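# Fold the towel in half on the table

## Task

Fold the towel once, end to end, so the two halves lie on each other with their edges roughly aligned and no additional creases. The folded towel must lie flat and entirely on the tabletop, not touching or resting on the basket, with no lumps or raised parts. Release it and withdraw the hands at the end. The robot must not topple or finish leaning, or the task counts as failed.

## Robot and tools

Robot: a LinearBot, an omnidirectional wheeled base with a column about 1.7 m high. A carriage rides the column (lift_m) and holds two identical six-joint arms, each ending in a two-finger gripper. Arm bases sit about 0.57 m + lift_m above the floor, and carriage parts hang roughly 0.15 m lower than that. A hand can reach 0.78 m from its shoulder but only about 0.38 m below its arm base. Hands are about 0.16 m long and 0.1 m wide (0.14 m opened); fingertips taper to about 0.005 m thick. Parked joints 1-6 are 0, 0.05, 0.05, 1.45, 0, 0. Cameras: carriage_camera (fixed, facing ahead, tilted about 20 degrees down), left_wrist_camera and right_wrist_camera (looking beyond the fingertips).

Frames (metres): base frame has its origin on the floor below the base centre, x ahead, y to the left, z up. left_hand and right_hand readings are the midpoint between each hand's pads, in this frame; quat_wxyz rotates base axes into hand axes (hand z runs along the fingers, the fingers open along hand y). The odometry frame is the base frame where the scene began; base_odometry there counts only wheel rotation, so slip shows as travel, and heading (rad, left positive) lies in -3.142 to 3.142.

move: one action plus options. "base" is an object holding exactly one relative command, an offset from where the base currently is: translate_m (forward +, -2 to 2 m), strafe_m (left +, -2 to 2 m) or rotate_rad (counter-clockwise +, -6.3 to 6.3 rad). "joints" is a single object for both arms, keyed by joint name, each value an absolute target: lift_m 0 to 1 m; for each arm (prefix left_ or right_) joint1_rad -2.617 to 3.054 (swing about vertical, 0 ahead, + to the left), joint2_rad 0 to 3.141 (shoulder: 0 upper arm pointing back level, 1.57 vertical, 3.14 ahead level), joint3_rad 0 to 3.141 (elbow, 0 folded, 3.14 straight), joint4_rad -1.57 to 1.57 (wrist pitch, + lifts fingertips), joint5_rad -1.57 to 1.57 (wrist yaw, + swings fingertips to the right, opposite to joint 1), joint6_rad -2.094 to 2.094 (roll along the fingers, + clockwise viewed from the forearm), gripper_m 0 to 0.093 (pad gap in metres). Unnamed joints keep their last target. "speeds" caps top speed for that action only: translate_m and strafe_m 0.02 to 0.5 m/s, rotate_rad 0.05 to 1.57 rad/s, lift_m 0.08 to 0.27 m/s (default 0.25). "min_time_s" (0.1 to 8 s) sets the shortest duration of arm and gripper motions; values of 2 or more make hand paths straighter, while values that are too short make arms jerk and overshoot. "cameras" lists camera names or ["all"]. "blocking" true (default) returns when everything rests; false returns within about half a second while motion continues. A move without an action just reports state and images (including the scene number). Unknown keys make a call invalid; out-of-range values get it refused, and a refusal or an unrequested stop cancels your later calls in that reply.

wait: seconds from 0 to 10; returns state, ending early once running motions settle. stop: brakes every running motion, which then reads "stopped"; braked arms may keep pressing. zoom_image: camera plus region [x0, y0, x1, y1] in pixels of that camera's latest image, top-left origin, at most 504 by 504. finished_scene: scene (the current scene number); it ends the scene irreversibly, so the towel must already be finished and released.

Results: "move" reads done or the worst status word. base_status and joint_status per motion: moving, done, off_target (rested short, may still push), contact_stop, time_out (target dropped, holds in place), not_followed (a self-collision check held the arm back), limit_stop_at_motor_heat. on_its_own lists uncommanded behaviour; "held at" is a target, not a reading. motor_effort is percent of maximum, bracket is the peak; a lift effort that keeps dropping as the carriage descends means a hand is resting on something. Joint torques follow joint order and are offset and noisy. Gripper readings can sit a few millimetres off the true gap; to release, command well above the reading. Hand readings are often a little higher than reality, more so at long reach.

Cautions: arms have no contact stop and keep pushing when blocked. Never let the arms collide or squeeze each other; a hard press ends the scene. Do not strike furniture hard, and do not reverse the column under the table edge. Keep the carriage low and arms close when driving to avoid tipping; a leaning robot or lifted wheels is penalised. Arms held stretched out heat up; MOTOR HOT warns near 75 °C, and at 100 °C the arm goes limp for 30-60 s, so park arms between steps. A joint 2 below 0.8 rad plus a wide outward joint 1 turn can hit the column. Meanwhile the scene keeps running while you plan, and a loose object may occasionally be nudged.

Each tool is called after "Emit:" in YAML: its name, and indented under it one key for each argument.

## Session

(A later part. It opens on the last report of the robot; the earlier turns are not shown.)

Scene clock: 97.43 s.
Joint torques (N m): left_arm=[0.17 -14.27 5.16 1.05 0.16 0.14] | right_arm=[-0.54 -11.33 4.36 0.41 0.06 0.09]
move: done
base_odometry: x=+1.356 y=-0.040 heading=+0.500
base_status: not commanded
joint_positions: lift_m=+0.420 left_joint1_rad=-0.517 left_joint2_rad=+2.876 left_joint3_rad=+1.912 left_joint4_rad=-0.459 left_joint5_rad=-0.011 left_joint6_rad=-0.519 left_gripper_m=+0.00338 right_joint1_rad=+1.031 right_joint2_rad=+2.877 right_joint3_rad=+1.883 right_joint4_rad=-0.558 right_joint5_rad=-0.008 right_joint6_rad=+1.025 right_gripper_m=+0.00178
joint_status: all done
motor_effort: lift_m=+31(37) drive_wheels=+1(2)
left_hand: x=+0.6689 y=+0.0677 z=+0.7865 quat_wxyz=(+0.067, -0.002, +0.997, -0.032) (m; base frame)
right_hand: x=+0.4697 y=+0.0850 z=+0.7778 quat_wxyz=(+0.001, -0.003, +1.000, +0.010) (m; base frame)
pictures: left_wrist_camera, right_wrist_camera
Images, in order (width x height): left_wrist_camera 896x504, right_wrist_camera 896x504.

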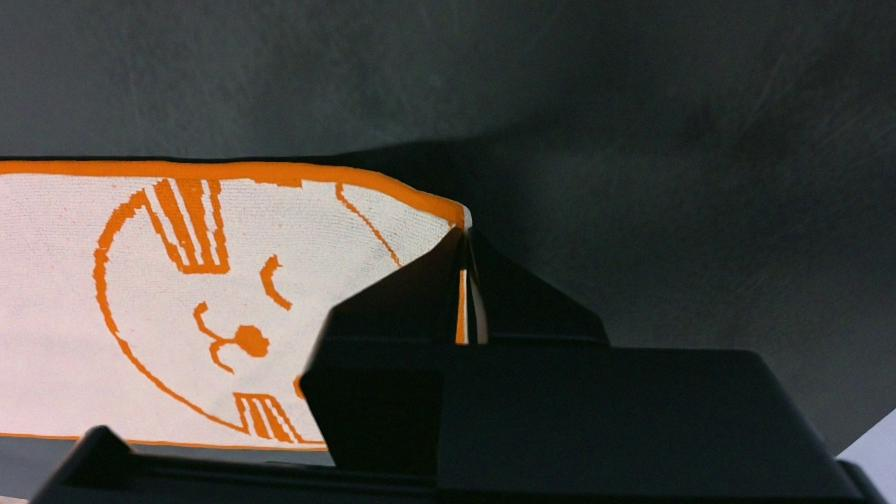

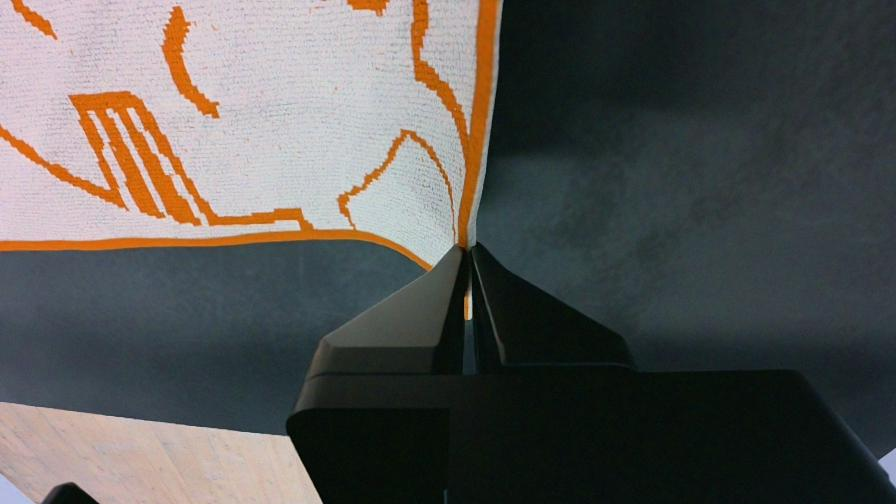

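Emit:
move:
  base: {"strafe_m": 0.1}
  joints: {"lift_m": 0.52}
  speeds: {"lift_m": 0.08, "strafe_m": 0.08}

Emit:
move:
  base: {"strafe_m": 0.14}
  joints: {"lift_m": 0.57}
  speeds: {"lift_m": 0.08, "strafe_m": 0.14}

Emit:
move:
  base: {"strafe_m": 0.12}
  joints: {"lift_m": 0.5}
  speeds: {"lift_m": 0.08, "strafe_m": 0.12}
  cameras: ["all"]

Scene clock: 105.30 s.
Joint torques (N m): left_arm=[-0.24 -14.38 5.07 1 0.13 0.11] | right_arm=[-0.12 -11.38 4.21 0.34 0.04 0.11]
move: done
base_odometry: x=+1.309 y=+0.047 heading=+0.499
base_status: done
joint_positions: lift_m=+0.520 left_joint1_rad=-0.515 left_joint2_rad=+2.876 left_joint3_rad=+1.912 left_joint4_rad=-0.457 left_joint5_rad=-0.010 left_joint6_rad=-0.519 left_gripper_m=+0.00338 right_joint1_rad=+1.026 right_joint2_rad=+2.880 right_joint3_rad=+1.883 right_joint4_rad=-0.553 right_joint5_rad=-0.005 right_joint6_rad=+1.025 right_gripper_m=+0.00178
joint_status: all done
motor_effort: lift_m=+31(37) drive_wheels=-2(7)
left_hand: x=+0.6694 y=+0.0677 z=+0.8866 quat_wxyz=(+0.067, -0.002, +0.997, -0.033) (m; base frame)
right_hand: x=+0.4722 y=+0.0838 z=+0.8765 quat_wxyz=(+0.003, -0.001, +1.000, +0.010) (m; base frame)
pictures: none

Scene clock: 107.17 s.
Joint torques (N m): left_arm=[-0.24 -14.26 5.05 0.94 0.12 0.13] | right_arm=[0.08 -11.79 4.33 0.32 0 0.11]
move: done
base_odometry: x=+1.242 y=+0.171 heading=+0.499
base_status: done
joint_positions: lift_m=+0.570 left_joint1_rad=-0.515 left_joint2_rad=+2.876 left_joint3_rad=+1.912 left_joint4_rad=-0.452 left_joint5_rad=-0.009 left_joint6_rad=-0.519 left_gripper_m=+0.00338 right_joint1_rad=+1.024 right_joint2_rad=+2.882 right_joint3_rad=+1.883 right_joint4_rad=-0.555 right_joint5_rad=-0.005 right_joint6_rad=+1.025 right_gripper_m=+0.00178
joint_status: all done
motor_effort: lift_m=+31(37) drive_wheels=-2(8)
left_hand: x=+0.6704 y=+0.0670 z=+0.9367 quat_wxyz=(+0.069, -0.002, +0.997, -0.034) (m; base frame)
right_hand: x=+0.4725 y=+0.0821 z=+0.9254 quat_wxyz=(+0.002, +0.000, +1.000, +0.008) (m; base frame)
pictures: none

Scene clock: 108.93 s.
Joint torques (N m): left_arm=[-0.2 -14.45 5.03 0.95 0.11 0.14] | right_arm=[0.17 -11.77 4.45 0.35 0.02 0.09]
move: done
base_odometry: x=+1.185 y=+0.276 heading=+0.498
base_status: done
joint_positions: lift_m=+0.500 left_joint1_rad=-0.514 left_joint2_rad=+2.876 left_joint3_rad=+1.912 left_joint4_rad=-0.453 left_joint5_rad=-0.008 left_joint6_rad=-0.519 left_gripper_m=+0.00338 right_joint1_rad=+1.023 right_joint2_rad=+2.883 right_joint3_rad=+1.883 right_joint4_rad=-0.556 right_joint5_rad=-0.004 right_joint6_rad=+1.025 right_gripper_m=+0.00178
joint_status: all done
motor_effort: lift_m=+30(30) drive_wheels=-2(7)
left_hand: x=+0.6705 y=+0.0677 z=+0.8668 quat_wxyz=(+0.069, -0.003, +0.997, -0.034) (m; base frame)
right_hand: x=+0.4726 y=+0.0814 z=+0.8551 quat_wxyz=(+0.002, +0.001, +1.000, +0.007) (m; base frame)
pictures: carriage_camera, left_wrist_camera, right_wrist_camera
Images, in order (width x height): carriage_camera 896x504, left_wrist_camera 896x504, right_wrist_camera 896x504.

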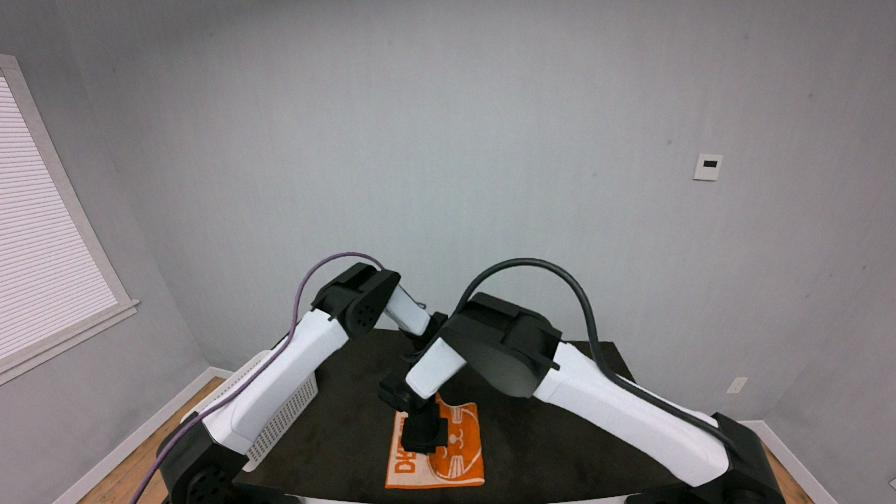

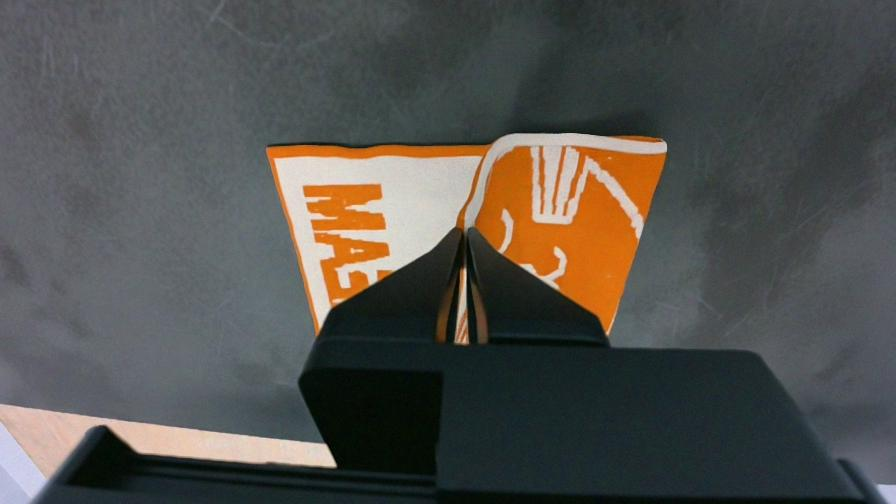

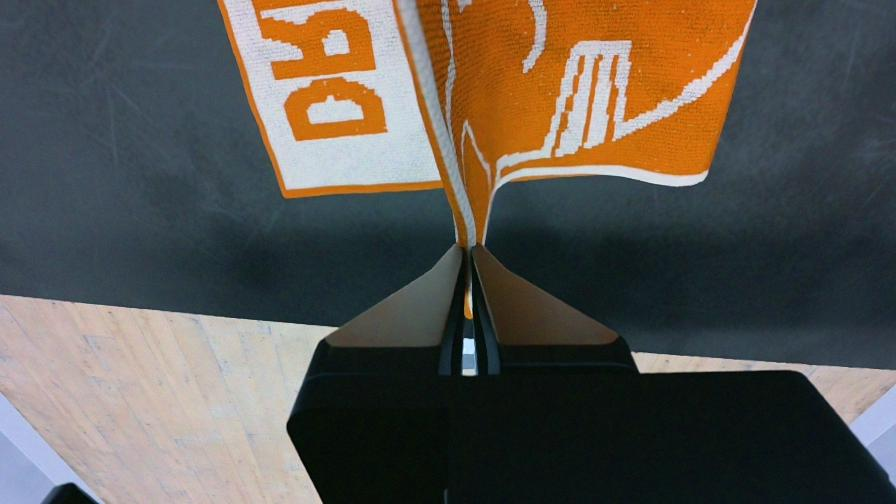

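Emit:
move:
  base: {"strafe_m": 0.07}
  joints: {"lift_m": 0.43}
  speeds: {"lift_m": 0.08, "strafe_m": 0.08}
  cameras: ["left_wrist_camera","right_wrist_camera"]

Scene clock: 113.33 s.
Joint torques (N m): left_arm=[-0.23 -14.45 4.92 0.96 0.13 0.14] | right_arm=[0.13 -11.85 4.36 0.34 0.02 0.09]
move: done
base_odometry: x=+1.152 y=+0.338 heading=+0.498
base_status: done
joint_positions: lift_m=+0.430 left_joint1_rad=-0.513 left_joint2_rad=+2.876 left_joint3_rad=+1.912 left_joint4_rad=-0.454 left_joint5_rad=-0.008 left_joint6_rad=-0.519 left_gripper_m=+0.00338 right_joint1_rad=+1.024 right_joint2_rad=+2.883 right_joint3_rad=+1.883 right_joint4_rad=-0.553 right_joint5_rad=-0.004 right_joint6_rad=+1.025 right_gripper_m=+0.00178
joint_status: all done
motor_effort: lift_m=+29(30) drive_wheels=-2(7)
left_hand: x=+0.6705 y=+0.0683 z=+0.7968 quat_wxyz=(+0.068, -0.003, +0.997, -0.034) (m; base frame)
right_hand: x=+0.4726 y=+0.0820 z=+0.7851 quat_wxyz=(+0.003, +0.000, +1.000, +0.008) (m; base frame)
pictures: left_wrist_camera, right_wrist_camera
Images, in order (width x height): left_wrist_camera 896x504, right_wrist_camera 896x504.

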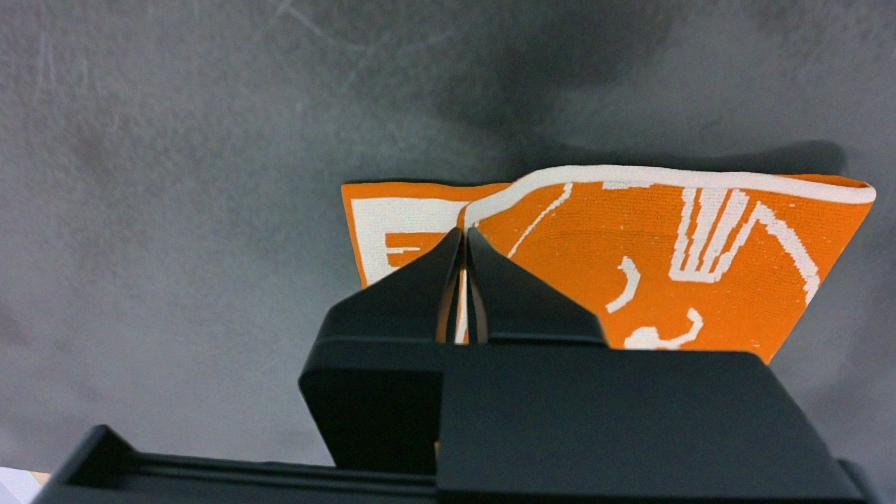

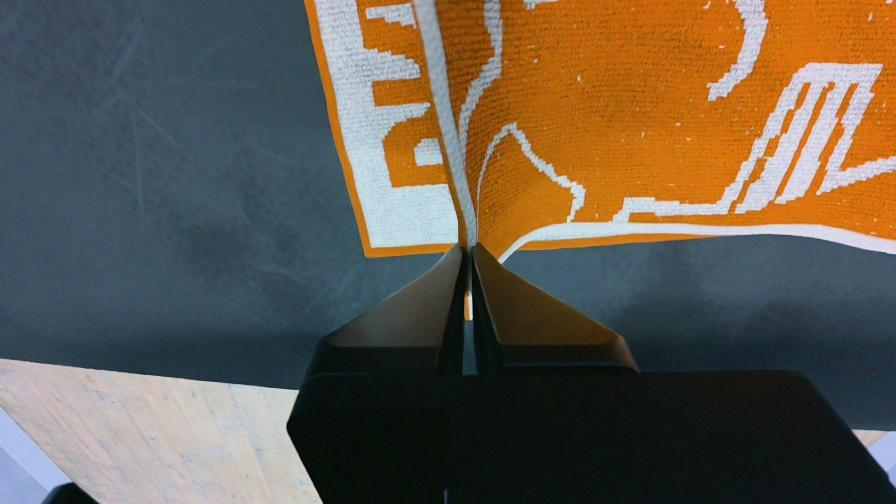

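Emit:
move:
  base: {"translate_m": -0.01}
  joints: {"left_joint1_rad": -0.49}
  speeds: {"translate_m": 0.05}

Emit:
move:
  base: {"strafe_m": 0.036}
  speeds: {"strafe_m": 0.05}
  cameras: ["left_wrist_camera","right_wrist_camera"]

Scene clock: 120.17 s.
Joint torques (N m): left_arm=[0.68 -14.49 5.18 0.99 0.08 0.18] | right_arm=[0.25 -11.66 4.16 0.35 0.01 0.12]
move: done
MOTOR HOT: joint 2 (shoulder) of the left arm reports 75 °C; the controller stops that arm at 100 °C. To cool a motor, set the load down, stop pushing, or move to a pose that needs little force.
base_odometry: x=+1.143 y=+0.333 heading=+0.498
base_status: done
joint_positions: lift_m=+0.430 left_joint1_rad=-0.499 left_joint2_rad=+2.876 left_joint3_rad=+1.912 left_joint4_rad=-0.454 left_joint5_rad=-0.006 left_joint6_rad=-0.519 left_gripper_m=+0.00338 right_joint1_rad=+1.023 right_joint2_rad=+2.883 right_joint3_rad=+1.883 right_joint4_rad=-0.553 right_joint5_rad=-0.003 right_joint6_rad=+1.025 right_gripper_m=+0.00178
joint_status: all done
motor_effort: lift_m=+29(30) drive_wheels=+2(4)
left_hand: x=+0.6737 y=+0.0741 z=+0.7968 quat_wxyz=(+0.068, -0.010, +0.997, -0.034) (m; base frame)
right_hand: x=+0.4732 y=+0.0817 z=+0.7851 quat_wxyz=(+0.003, +0.001, +1.000, +0.008) (m; base frame)
pictures: none

Scene clock: 121.37 s.
Joint torques (N m): left_arm=[0.32 -14.38 5.15 0.93 0.1 0.12] | right_arm=[0.24 -11.71 4.31 0.32 0.01 0.1]
move: done
MOTOR HOT: still on. Joint 2 (shoulder) of the left arm reports 75 °C.
base_odometry: x=+1.126 y=+0.365 heading=+0.498
base_status: done
joint_positions: lift_m=+0.430 left_joint1_rad=-0.496 left_joint2_rad=+2.876 left_joint3_rad=+1.912 left_joint4_rad=-0.454 left_joint5_rad=-0.006 left_joint6_rad=-0.519 left_gripper_m=+0.00338 right_joint1_rad=+1.022 right_joint2_rad=+2.883 right_joint3_rad=+1.883 right_joint4_rad=-0.554 right_joint5_rad=-0.002 right_joint6_rad=+1.025 right_gripper_m=+0.00178
joint_status: not commanded
motor_effort: lift_m=+29(30) drive_wheels=-2(6)
left_hand: x=+0.6744 y=+0.0754 z=+0.7968 quat_wxyz=(+0.068, -0.012, +0.997, -0.035) (m; base frame)
right_hand: x=+0.4735 y=+0.0814 z=+0.7851 quat_wxyz=(+0.003, +0.001, +1.000, +0.008) (m; base frame)
pictures: left_wrist_camera, right_wrist_camera
Images, in order (width x height): left_wrist_camera 896x504, right_wrist_camera 896x504.

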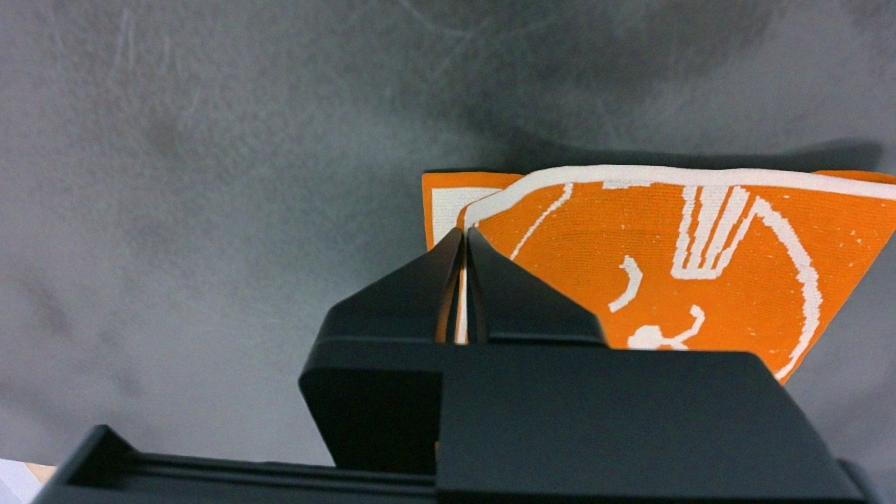

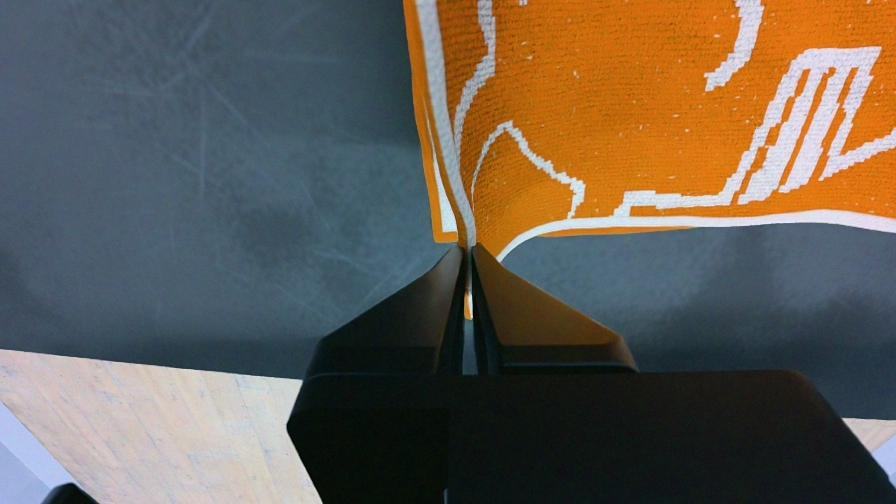

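Emit:
move:
  joints: {"lift_m": 0.382}
  speeds: {"lift_m": 0.08}
  cameras: ["left_wrist_camera","right_wrist_camera"]

Scene clock: 126.07 s.
Joint torques (N m): left_arm=[0.27 -14.58 5.16 0.96 0.11 0.14] | right_arm=[0.28 -11.58 4.37 0.4 0.01 0.12]
move: done
MOTOR HOT: still on. Joint 2 (shoulder) of the left arm reports 76 °C.
base_odometry: x=+1.126 y=+0.365 heading=+0.498
base_status: not commanded
joint_positions: lift_m=+0.382 left_joint1_rad=-0.496 left_joint2_rad=+2.876 left_joint3_rad=+1.912 left_joint4_rad=-0.454 left_joint5_rad=-0.005 left_joint6_rad=-0.519 left_gripper_m=+0.00338 right_joint1_rad=+1.022 right_joint2_rad=+2.881 right_joint3_rad=+1.883 right_joint4_rad=-0.564 right_joint5_rad=-0.001 right_joint6_rad=+1.025 right_gripper_m=+0.00178
joint_status: all done
motor_effort: lift_m=+25(28) drive_wheels=-3(3)
left_hand: x=+0.6745 y=+0.0752 z=+0.7491 quat_wxyz=(+0.068, -0.012, +0.997, -0.035) (m; base frame)
right_hand: x=+0.4727 y=+0.0797 z=+0.7383 quat_wxyz=(+0.002, +0.001, +1.000, +0.004) (m; base frame)
pictures: left_wrist_camera, right_wrist_camera
Images, in order (width x height): left_wrist_camera 896x504, right_wrist_camera 896x504.

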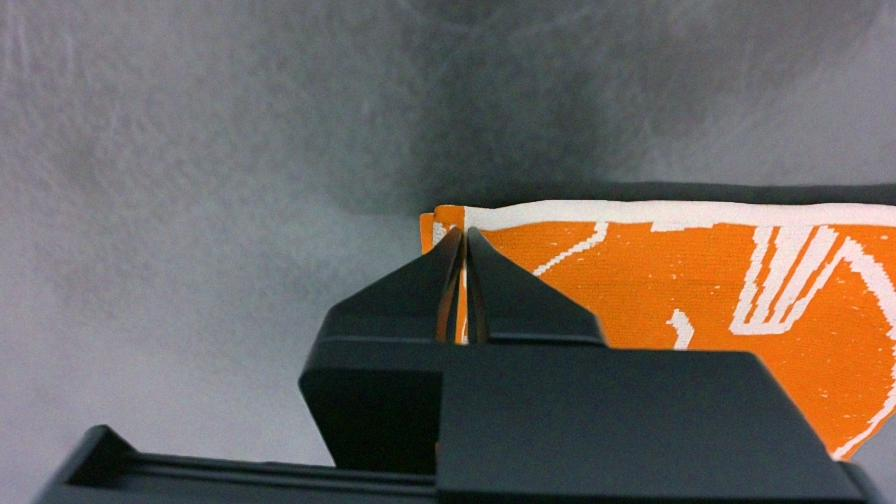

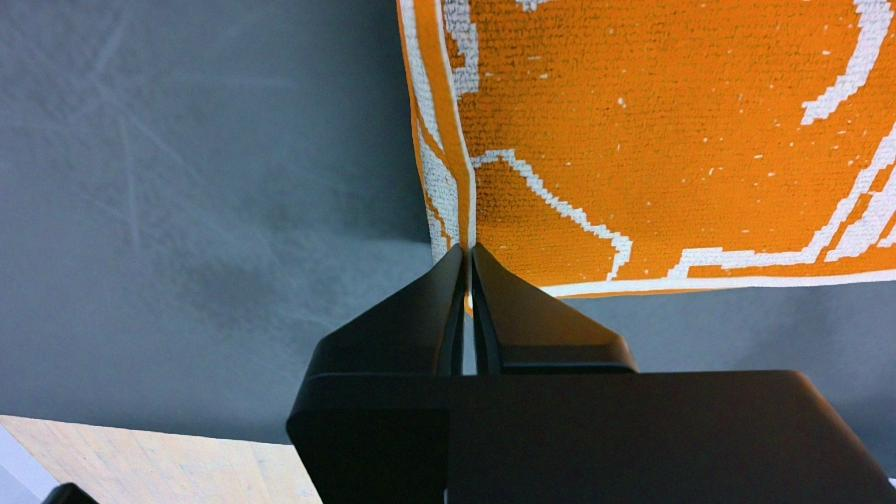

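Emit:
move:
  joints: {"left_gripper_m": 0.025, "right_gripper_m": 0.025}
  min_time_s: 1.5

Emit:
move:
  joints: {"lift_m": 0.5}
  speeds: {"lift_m": 0.1}
  cameras: ["all"]

Scene clock: 130.70 s.
Joint torques (N m): left_arm=[0.25 -14.38 5.11 0.94 0.09 0.13] | right_arm=[0.2 -11.55 4.36 0.3 -0.02 0.1]
move: done
MOTOR HOT: still on. Joint 2 (shoulder) of the left arm reports 76 °C.
base_odometry: x=+1.126 y=+0.365 heading=+0.498
base_status: not commanded
joint_positions: lift_m=+0.382 left_joint1_rad=-0.496 left_joint2_rad=+2.876 left_joint3_rad=+1.912 left_joint4_rad=-0.454 left_joint5_rad=-0.005 left_joint6_rad=-0.519 left_gripper_m=+0.02493 right_joint1_rad=+1.022 right_joint2_rad=+2.881 right_joint3_rad=+1.883 right_joint4_rad=-0.552 right_joint5_rad=-0.001 right_joint6_rad=+1.025 right_gripper_m=+0.02489
joint_status: all done
motor_effort: lift_m=+26(27) drive_wheels=-2(3)
left_hand: x=+0.6746 y=+0.0754 z=+0.7491 quat_wxyz=(+0.068, -0.012, +0.997, -0.035) (m; base frame)
right_hand: x=+0.4744 y=+0.0823 z=+0.7383 quat_wxyz=(+0.005, +0.001, +1.000, +0.009) (m; base frame)
pictures: none

Scene clock: 132.27 s.
Joint torques (N m): left_arm=[0.34 -14.61 5.05 0.92 0.06 0.16] | right_arm=[0.27 -11.74 4.29 0.32 0 0.12]
move: done
MOTOR HOT: still on. Joint 2 (shoulder) of the left arm reports 76 °C.
base_odometry: x=+1.126 y=+0.365 heading=+0.498
base_status: not commanded
joint_positions: lift_m=+0.500 left_joint1_rad=-0.496 left_joint2_rad=+2.876 left_joint3_rad=+1.912 left_joint4_rad=-0.449 left_joint5_rad=-0.005 left_joint6_rad=-0.519 left_gripper_m=+0.02493 right_joint1_rad=+1.022 right_joint2_rad=+2.883 right_joint3_rad=+1.883 right_joint4_rad=-0.555 right_joint5_rad=-0.001 right_joint6_rad=+1.025 right_gripper_m=+0.02490
joint_status: all done
motor_effort: lift_m=+31(38) drive_wheels=-2(3)
left_hand: x=+0.6755 y=+0.0749 z=+0.8669 quat_wxyz=(+0.070, -0.012, +0.997, -0.036) (m; base frame)
right_hand: x=+0.4736 y=+0.0811 z=+0.8551 quat_wxyz=(+0.004, +0.001, +1.000, +0.007) (m; base frame)
pictures: carriage_camera, left_wrist_camera, right_wrist_camera
Images, in order (width x height): carriage_camera 896x504, left_wrist_camera 896x504, right_wrist_camera 896x504.

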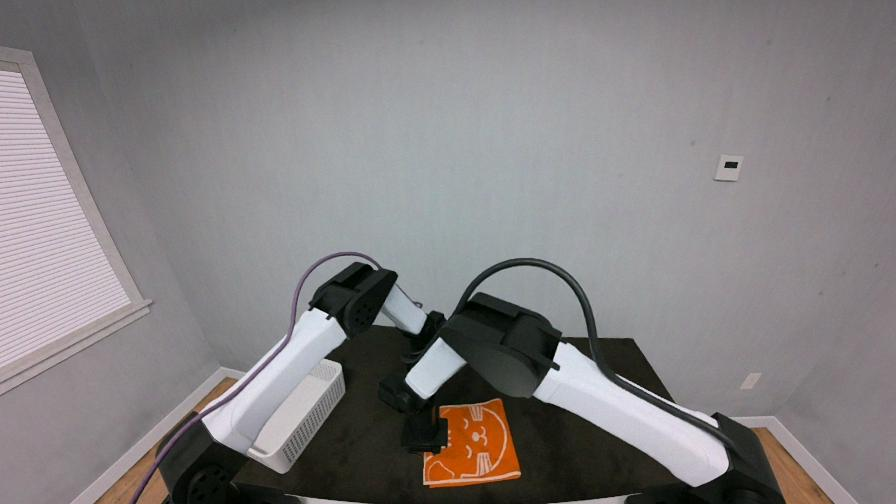

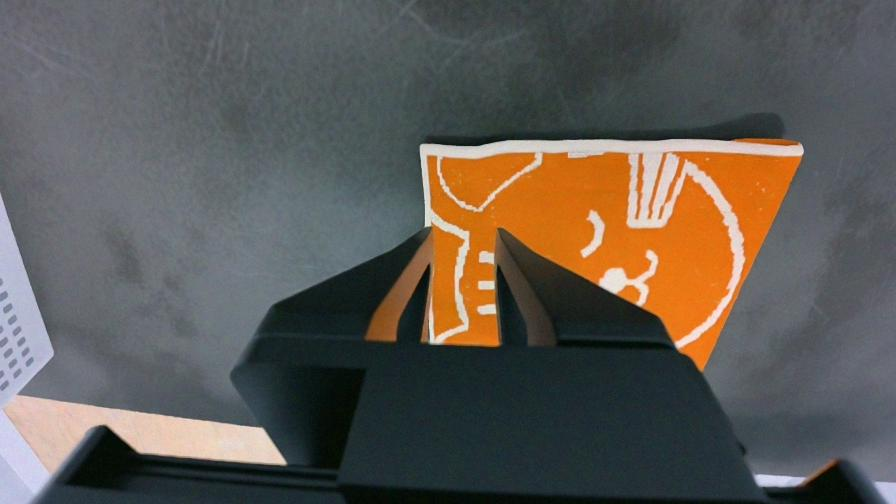

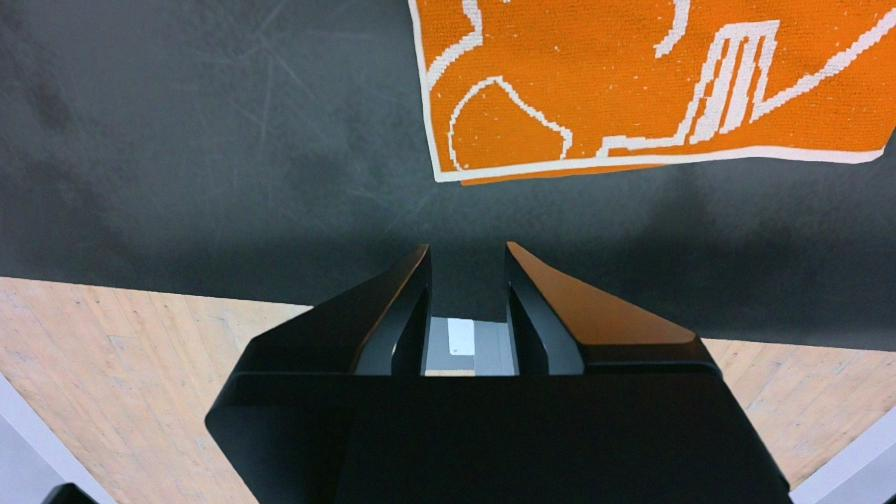

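Emit:
move:
  base: {"translate_m": -0.45}
  speeds: {"translate_m": 0.2}

Emit:
move:
  joints: {"right_joint1_rad": 0.0, "right_joint2_rad": 1.6, "right_joint3_rad": 1.0, "right_joint4_rad": -1.0, "right_joint6_rad": 0}
  min_time_s: 2

Emit:
move:
  joints: {"left_joint1_rad": 0.0, "left_joint2_rad": 1.0, "left_joint3_rad": 0.5, "left_joint4_rad": 0.0, "left_joint6_rad": 0, "right_joint2_rad": 1.0, "right_joint3_rad": 0.5, "right_joint4_rad": 0}
  min_time_s: 2
  cameras: ["carriage_camera"]

Emit:
zoom_image:
  camera: "carriage_camera"
  region: [380, 280, 580, 420]

Scene clock: 140.07 s.
Joint torques (N m): left_arm=[0.13 -14.32 5.05 0.91 0.12 0.15] | right_arm=[-0.01 -11.82 4.41 0.36 -0.01 0.1]
move: done
MOTOR HOT: still on. Joint 2 (shoulder) of the left arm reports 77 °C.
base_odometry: x=+0.730 y=+0.150 heading=+0.498
base_status: done
joint_positions: lift_m=+0.500 left_joint1_rad=-0.494 left_joint2_rad=+2.876 left_joint3_rad=+1.912 left_joint4_rad=-0.449 left_joint5_rad=-0.005 left_joint6_rad=-0.519 left_gripper_m=+0.02493 right_joint1_rad=+1.024 right_joint2_rad=+2.883 right_joint3_rad=+1.883 right_joint4_rad=-0.555 right_joint5_rad=-0.001 right_joint6_rad=+1.025 right_gripper_m=+0.02490
joint_status: not commanded
motor_effort: lift_m=+30(32) drive_wheels=-2(7)
left_hand: x=+0.6760 y=+0.0753 z=+0.8669 quat_wxyz=(+0.070, -0.012, +0.997, -0.036) (m; base frame)
right_hand: x=+0.4727 y=+0.0817 z=+0.8551 quat_wxyz=(+0.004, +0.000, +1.000, +0.007) (m; base frame)
pictures: none

Scene clock: 142.80 s.
Joint torques (N m): left_arm=[0.28 -14.42 5.09 0.91 0.09 0.13] | right_arm=[-0.66 -6.95 5.09 0.26 -0.08 -0.01]
move: done
MOTOR HOT: still on. Joint 2 (shoulder) of the left arm reports 78 °C.
base_odometry: x=+0.730 y=+0.150 heading=+0.498
base_status: not commanded
joint_positions: lift_m=+0.500 left_joint1_rad=-0.494 left_joint2_rad=+2.876 left_joint3_rad=+1.912 left_joint4_rad=-0.449 left_joint5_rad=-0.005 left_joint6_rad=-0.519 left_gripper_m=+0.02493 right_joint1_rad=+0.007 right_joint2_rad=+1.611 right_joint3_rad=+1.012 right_joint4_rad=-0.987 right_joint5_rad=-0.002 right_joint6_rad=+0.008 right_gripper_m=+0.02490
joint_status: all done
motor_effort: lift_m=+30(32) drive_wheels=-1(2)
left_hand: x=+0.6760 y=+0.0753 z=+0.8669 quat_wxyz=(+0.070, -0.012, +0.997, -0.036) (m; base frame)
right_hand: x=+0.4959 y=-0.3108 z=+1.1368 quat_wxyz=(-0.007, +0.000, +1.000, +0.001) (m; base frame)
pictures: none
led back after a hold (right arm): the arm was led back toward your command in small steps, so it may still be short of it.
joint command not followed: on one or more control steps a check withheld the commanded joint targets of the right arm, and it was not sent them on those steps.
cause: the commanded joint targets, or the way to them, would bring a part of the robot too close to another arm (this arm's wrist (the part past joint 4) and the left arm's forearm (the part past joint 3), 59 mm apart when this arm was first held).

Scene clock: 145.20 s.
Joint torques (N m): left_arm=[0.62 -3.95 6.8 2.77 0.13 0.08] | right_arm=[-0.75 -3.99 6.67 2.18 -0.08 -0.02]
move: done
MOTOR HOT: still on. Joint 2 (shoulder) of the left arm reports 77 °C.
base_odometry: x=+0.730 y=+0.150 heading=+0.498
base_status: not commanded
joint_positions: lift_m=+0.500 left_joint1_rad=-0.008 left_joint2_rad=+1.015 left_joint3_rad=+0.519 left_joint4_rad=-0.007 left_joint5_rad=-0.005 left_joint6_rad=-0.011 left_gripper_m=+0.02493 right_joint1_rad=+0.007 right_joint2_rad=+1.017 right_joint3_rad=+0.515 right_joint4_rad=-0.016 right_joint5_rad=-0.002 right_joint6_rad=+0.006 right_gripper_m=+0.02490
joint_status: all done
motor_effort: lift_m=+31(32) drive_wheels=+1(1)
left_hand: x=+0.5750 y=+0.3112 z=+1.2505 quat_wxyz=(+0.509, -0.002, +0.861, -0.003) (m; base frame)
right_hand: x=+0.5732 y=-0.3103 z=+1.2462 quat_wxyz=(+0.503, -0.001, +0.864, +0.004) (m; base frame)
pictures: carriage_camera
Images, in order (width x height): carriage_camera 896x504.

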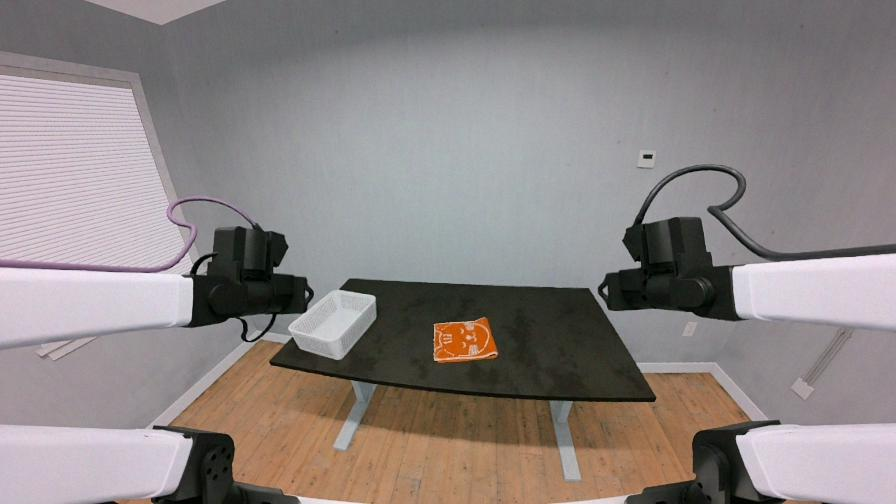

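Scaled by 2.520.

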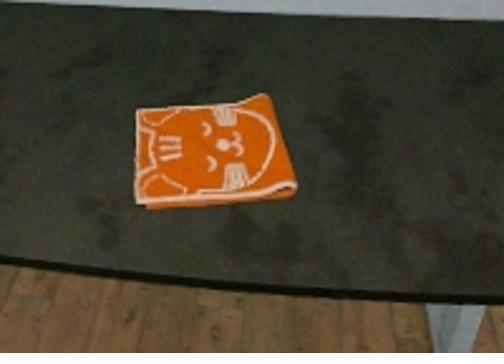

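Emit:
move:
  base: {"translate_m": 0.54}
  speeds: {"translate_m": 0.2}
  joints: {"left_joint1_rad": 0, "left_joint2_rad": 0.05, "left_joint3_rad": 0.05, "left_joint4_rad": 1.45}
  min_time_s: 3

Emit:
move:
  joints: {"right_joint1_rad": 0.612, "right_joint2_rad": 2.50, "right_joint3_rad": 0.98, "right_joint4_rad": -0.053, "right_joint6_rad": -0.96, "right_gripper_m": 0.08}
  min_time_s: 3
  cameras: ["right_wrist_camera", "carriage_camera"]

Scene clock: 166.17 s.
Joint torques (N m): left_arm=[0.57 2.15 4.68 0.03 0.18 0.15] | right_arm=[-0.72 -3.78 6.56 2.1 -0.08 -0.02]
move: done
MOTOR HOT: cleared for the motors of the left arm.
base_odometry: x=+1.204 y=+0.408 heading=+0.499
base_status: done
joint_positions: lift_m=+0.500 left_joint1_rad=-0.008 left_joint2_rad=+0.065 left_joint3_rad=+0.066 left_joint4_rad=+1.438 left_joint5_rad=-0.005 left_joint6_rad=-0.009 left_gripper_m=+0.02493 right_joint1_rad=+0.007 right_joint2_rad=+1.014 right_joint3_rad=+0.515 right_joint4_rad=-0.011 right_joint5_rad=-0.002 right_joint6_rad=+0.006 right_gripper_m=+0.02490
joint_status: all done
motor_effort: lift_m=+32(32) drive_wheels=-3(7)
left_hand: x=+0.2673 y=+0.3138 z=+1.5325 quat_wxyz=(+0.998, -0.003, +0.066, -0.009) (m; base frame)
right_hand: x=+0.5737 y=-0.3103 z=+1.2480 quat_wxyz=(+0.506, -0.001, +0.863, +0.004) (m; base frame)
pictures: none

Scene clock: 169.47 s.
Joint torques (N m): left_arm=[0.53 2.06 4.93 0.04 0.15 0.15] | right_arm=[0.73 -7.56 3.41 0.27 -0.13 -0.03]
move: done
base_odometry: x=+1.204 y=+0.408 heading=+0.499
base_status: not commanded
joint_positions: lift_m=+0.500 left_joint1_rad=-0.008 left_joint2_rad=+0.065 left_joint3_rad=+0.066 left_joint4_rad=+1.440 left_joint5_rad=-0.005 left_joint6_rad=-0.009 left_gripper_m=+0.02493 right_joint1_rad=+0.604 right_joint2_rad=+2.477 right_joint3_rad=+0.966 right_joint4_rad=-0.041 right_joint5_rad=-0.002 right_joint6_rad=-0.953 right_gripper_m=+0.07987
joint_status: all done
motor_effort: lift_m=+31(32) drive_wheels=-3(4)
left_hand: x=+0.2667 y=+0.3138 z=+1.5326 quat_wxyz=(+0.998, -0.003, +0.065, -0.009) (m; base frame)
right_hand: x=+0.4853 y=-0.1387 z=+0.8832 quat_wxyz=(+0.009, -0.702, +0.712, -0.001) (m; base frame)
pictures: carriage_camera, right_wrist_camera
Images, in order (width x height): carriage_camera 896x504, right_wrist_camera 896x504.

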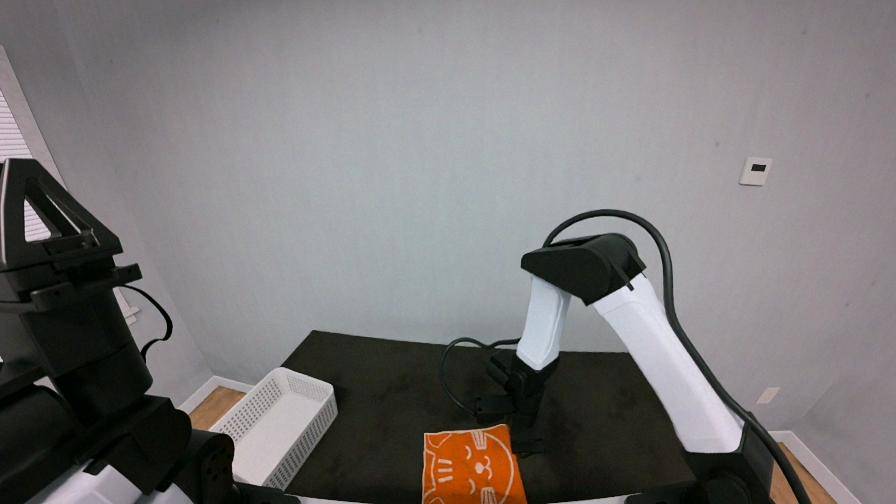

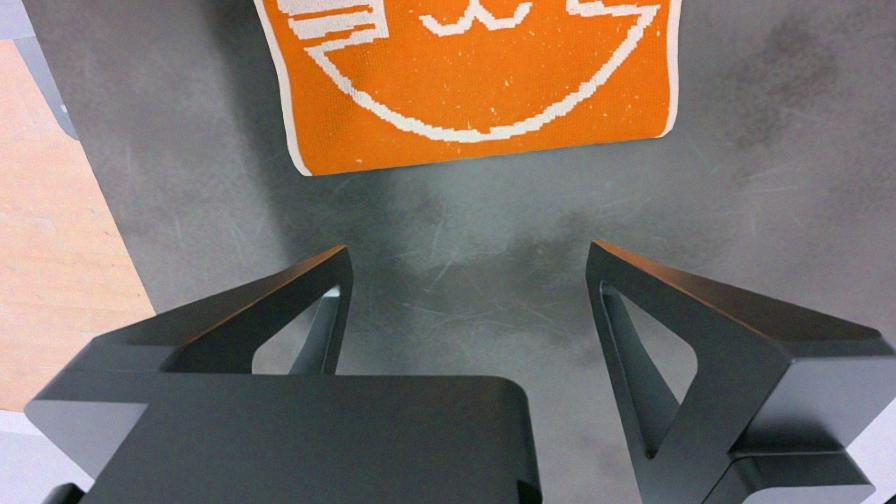

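Emit:
move:
  joints: {"right_joint1_rad": 0.70, "right_joint2_rad": 2.475, "right_joint3_rad": 0.85, "right_joint4_rad": 0.05, "right_joint6_rad": -0.97, "lift_m": 0.42}
  min_time_s: 1.5
  cameras: ["right_wrist_camera"]

Emit:
move:
  joints: {"lift_m": 0.365}
  speeds: {"lift_m": 0.08}
  cameras: ["right_wrist_camera"]

Scene clock: 181.13 s.
Joint torques (N m): left_arm=[0.55 2.36 5.34 0.06 0.16 0.13] | right_arm=[0.83 -9.01 0.68 0.44 -0.16 -0.02]
move: done
base_odometry: x=+1.204 y=+0.408 heading=+0.499
base_status: not commanded
joint_positions: lift_m=+0.420 left_joint1_rad=-0.008 left_joint2_rad=+0.061 left_joint3_rad=+0.060 left_joint4_rad=+1.441 left_joint5_rad=-0.005 left_joint6_rad=-0.009 left_gripper_m=+0.02493 right_joint1_rad=+0.691 right_joint2_rad=+2.481 right_joint3_rad=+0.857 right_joint4_rad=+0.036 right_joint5_rad=-0.002 right_joint6_rad=-0.963 right_gripper_m=+0.07987
joint_status: all done
motor_effort: lift_m=+28(30) drive_wheels=-3(4)
left_hand: x=+0.2668 y=+0.3138 z=+1.4512 quat_wxyz=(+0.998, -0.003, +0.065, -0.009) (m; base frame)
right_hand: x=+0.4416 y=-0.1402 z=+0.7957 quat_wxyz=(-0.009, -0.736, +0.677, +0.002) (m; base frame)
pictures: right_wrist_camera
Images, in order (width x height): right_wrist_camera 896x504.

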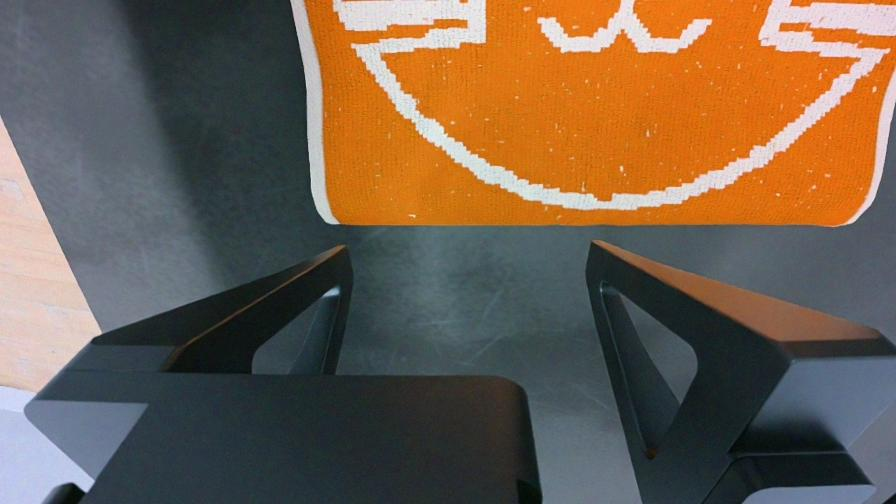

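Scene clock: 182.20 s.
Joint torques (N m): left_arm=[0.58 2.37 5.35 0 0.15 0.15] | right_arm=[0.76 -9.02 0.75 0.41 -0.15 -0.03]
move: done
base_odometry: x=+1.204 y=+0.408 heading=+0.499
base_status: not commanded
joint_positions: lift_m=+0.365 left_joint1_rad=-0.008 left_joint2_rad=+0.061 left_joint3_rad=+0.060 left_joint4_rad=+1.442 left_joint5_rad=-0.005 left_joint6_rad=-0.009 left_gripper_m=+0.02493 right_joint1_rad=+0.691 right_joint2_rad=+2.481 right_joint3_rad=+0.857 right_joint4_rad=+0.043 right_joint5_rad=-0.002 right_joint6_rad=-0.964 right_gripper_m=+0.07987
joint_status: all done
motor_effort: lift_m=+29(29) drive_wheels=-3(4)
left_hand: x=+0.2666 y=+0.3138 z=+1.3963 quat_wxyz=(+0.998, -0.003, +0.065, -0.009) (m; base frame)
right_hand: x=+0.4429 y=-0.1391 z=+0.7407 quat_wxyz=(-0.005, -0.736, +0.677, +0.002) (m; base frame)
pictures: right_wrist_camera
Images, in order (width x height): right_wrist_camera 896x504.

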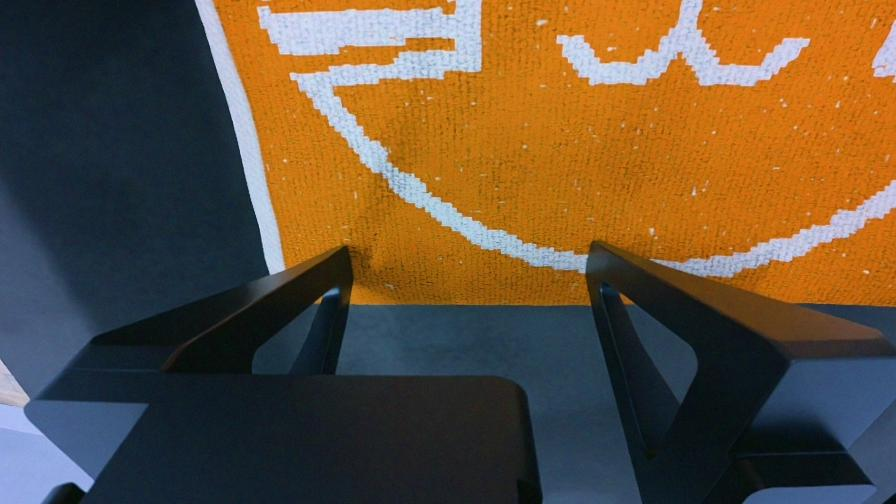

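Emit:
move:
  joints: {"lift_m": 0.352}
  speeds: {"lift_m": 0.08}

Emit:
move:
  joints: {"lift_m": 0.42}
  speeds: {"lift_m": 0.1}

Emit:
move:
  joints: {"right_joint1_rad": 0.535, "right_joint2_rad": 2.63, "right_joint3_rad": 1.37, "right_joint4_rad": -0.311, "right_joint6_rad": -1.13}
  min_time_s: 1.5
  cameras: ["right_wrist_camera"]

Emit:
move:
  joints: {"lift_m": 0.365}
  speeds: {"lift_m": 0.08}
  cameras: ["right_wrist_camera"]

Scene clock: 186.90 s.
Joint torques (N m): left_arm=[0.54 2.54 5.55 0 0.14 0.15] | right_arm=[0.79 -7.45 1.21 0.6 -0.2 -0.03]
move: done
base_odometry: x=+1.204 y=+0.408 heading=+0.499
base_status: not commanded
joint_positions: lift_m=+0.352 left_joint1_rad=-0.008 left_joint2_rad=+0.061 left_joint3_rad=+0.059 left_joint4_rad=+1.442 left_joint5_rad=-0.005 left_joint6_rad=-0.009 left_gripper_m=+0.02493 right_joint1_rad=+0.691 right_joint2_rad=+2.460 right_joint3_rad=+0.854 right_joint4_rad=+0.024 right_joint5_rad=+0.005 right_joint6_rad=-0.964 right_gripper_m=+0.07987
joint_status: all done
motor_effort: lift_m=+26(26) drive_wheels=+2(3)
left_hand: x=+0.2668 y=+0.3138 z=+1.3834 quat_wxyz=(+0.998, -0.003, +0.065, -0.009) (m; base frame)
right_hand: x=+0.4444 y=-0.1394 z=+0.7331 quat_wxyz=(-0.006, -0.736, +0.677, -0.002) (m; base frame)
pictures: none

Scene clock: 187.97 s.
Joint torques (N m): left_arm=[0.72 2.41 5.38 0.03 0.13 0.15] | right_arm=[0.9 -7.51 1.05 0.47 -0.19 -0.04]
move: done
base_odometry: x=+1.204 y=+0.408 heading=+0.499
base_status: not commanded
joint_positions: lift_m=+0.420 left_joint1_rad=-0.008 left_joint2_rad=+0.061 left_joint3_rad=+0.059 left_joint4_rad=+1.443 left_joint5_rad=-0.005 left_joint6_rad=-0.009 left_gripper_m=+0.02493 right_joint1_rad=+0.691 right_joint2_rad=+2.461 right_joint3_rad=+0.854 right_joint4_rad=+0.041 right_joint5_rad=+0.005 right_joint6_rad=-0.964 right_gripper_m=+0.07987
joint_status: all done
motor_effort: lift_m=+30(38) drive_wheels=+3(3)
left_hand: x=+0.2667 y=+0.3138 z=+1.4509 quat_wxyz=(+0.998, -0.003, +0.065, -0.009) (m; base frame)
right_hand: x=+0.4473 y=-0.1370 z=+0.8004 quat_wxyz=(+0.002, -0.736, +0.677, -0.003) (m; base frame)
pictures: none

Scene clock: 189.80 s.
Joint torques (N m): left_arm=[0.66 2.35 5.46 0.01 0.14 0.16] | right_arm=[-0.8 -9.03 5.23 0.29 -0.23 -0.02]
move: done
base_odometry: x=+1.204 y=+0.408 heading=+0.499
base_status: not commanded
joint_positions: lift_m=+0.420 left_joint1_rad=-0.008 left_joint2_rad=+0.061 left_joint3_rad=+0.059 left_joint4_rad=+1.443 left_joint5_rad=-0.005 left_joint6_rad=-0.009 left_gripper_m=+0.02493 right_joint1_rad=+0.544 right_joint2_rad=+2.603 right_joint3_rad=+1.351 right_joint4_rad=-0.296 right_joint5_rad=+0.005 right_joint6_rad=-1.123 right_gripper_m=+0.07987
joint_status: all done
motor_effort: lift_m=+31(32) drive_wheels=+3(3)
left_hand: x=+0.2667 y=+0.3138 z=+1.4509 quat_wxyz=(+0.998, -0.003, +0.065, -0.009) (m; base frame)
right_hand: x=+0.5637 y=-0.1140 z=+0.8031 quat_wxyz=(+0.010, -0.740, +0.672, -0.005) (m; base frame)
pictures: right_wrist_camera
Images, in order (width x height): right_wrist_camera 896x504.

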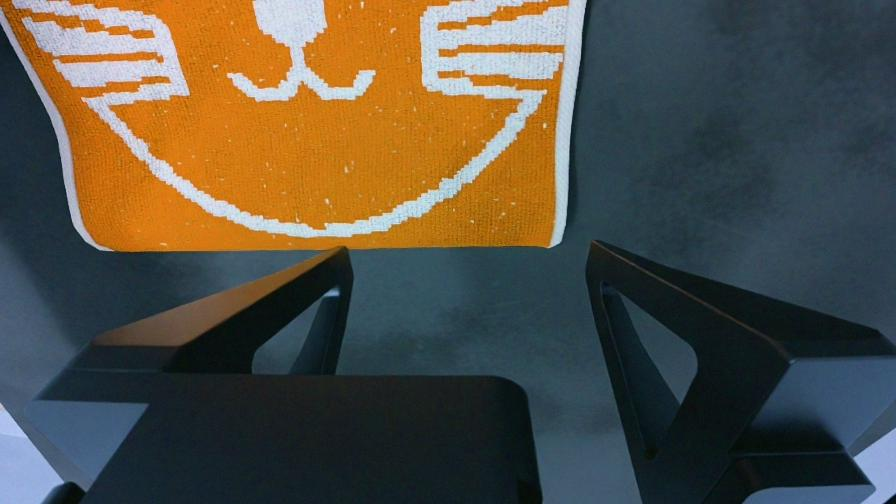

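Scene clock: 190.87 s.
Joint torques (N m): left_arm=[0.66 2.39 5.5 -0.03 0.18 0.12] | right_arm=[-0.66 -9.46 4.88 0.27 -0.23 -0.04]
move: done
base_odometry: x=+1.204 y=+0.408 heading=+0.499
base_status: not commanded
joint_positions: lift_m=+0.365 left_joint1_rad=-0.008 left_joint2_rad=+0.061 left_joint3_rad=+0.059 left_joint4_rad=+1.443 left_joint5_rad=-0.005 left_joint6_rad=-0.009 left_gripper_m=+0.02493 right_joint1_rad=+0.544 right_joint2_rad=+2.609 right_joint3_rad=+1.355 right_joint4_rad=-0.301 right_joint5_rad=+0.005 right_joint6_rad=-1.124 right_gripper_m=+0.07987
joint_status: all done
motor_effort: lift_m=+28(29) drive_wheels=+3(3)
left_hand: x=+0.2664 y=+0.3138 z=+1.3961 quat_wxyz=(+0.998, -0.003, +0.064, -0.009) (m; base frame)
right_hand: x=+0.5623 y=-0.1149 z=+0.7465 quat_wxyz=(+0.007, -0.740, +0.672, -0.004) (m; base frame)
pictures: right_wrist_camera
Images, in order (width x height): right_wrist_camera 896x504.

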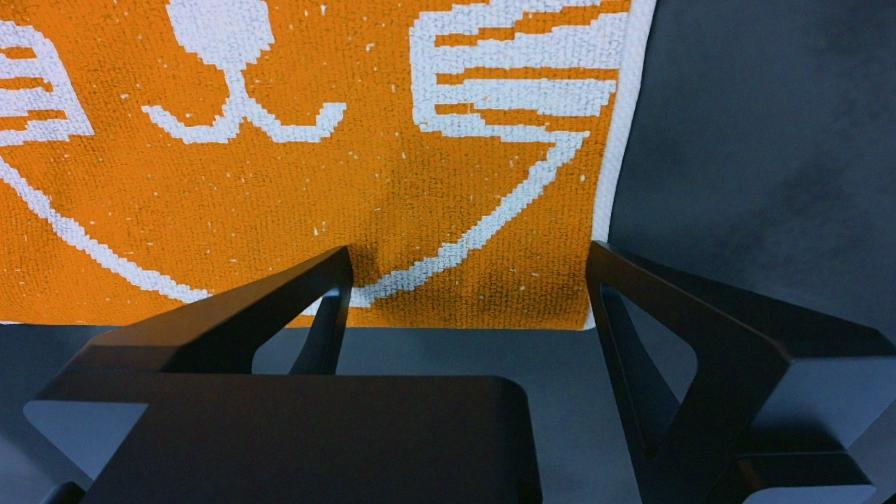

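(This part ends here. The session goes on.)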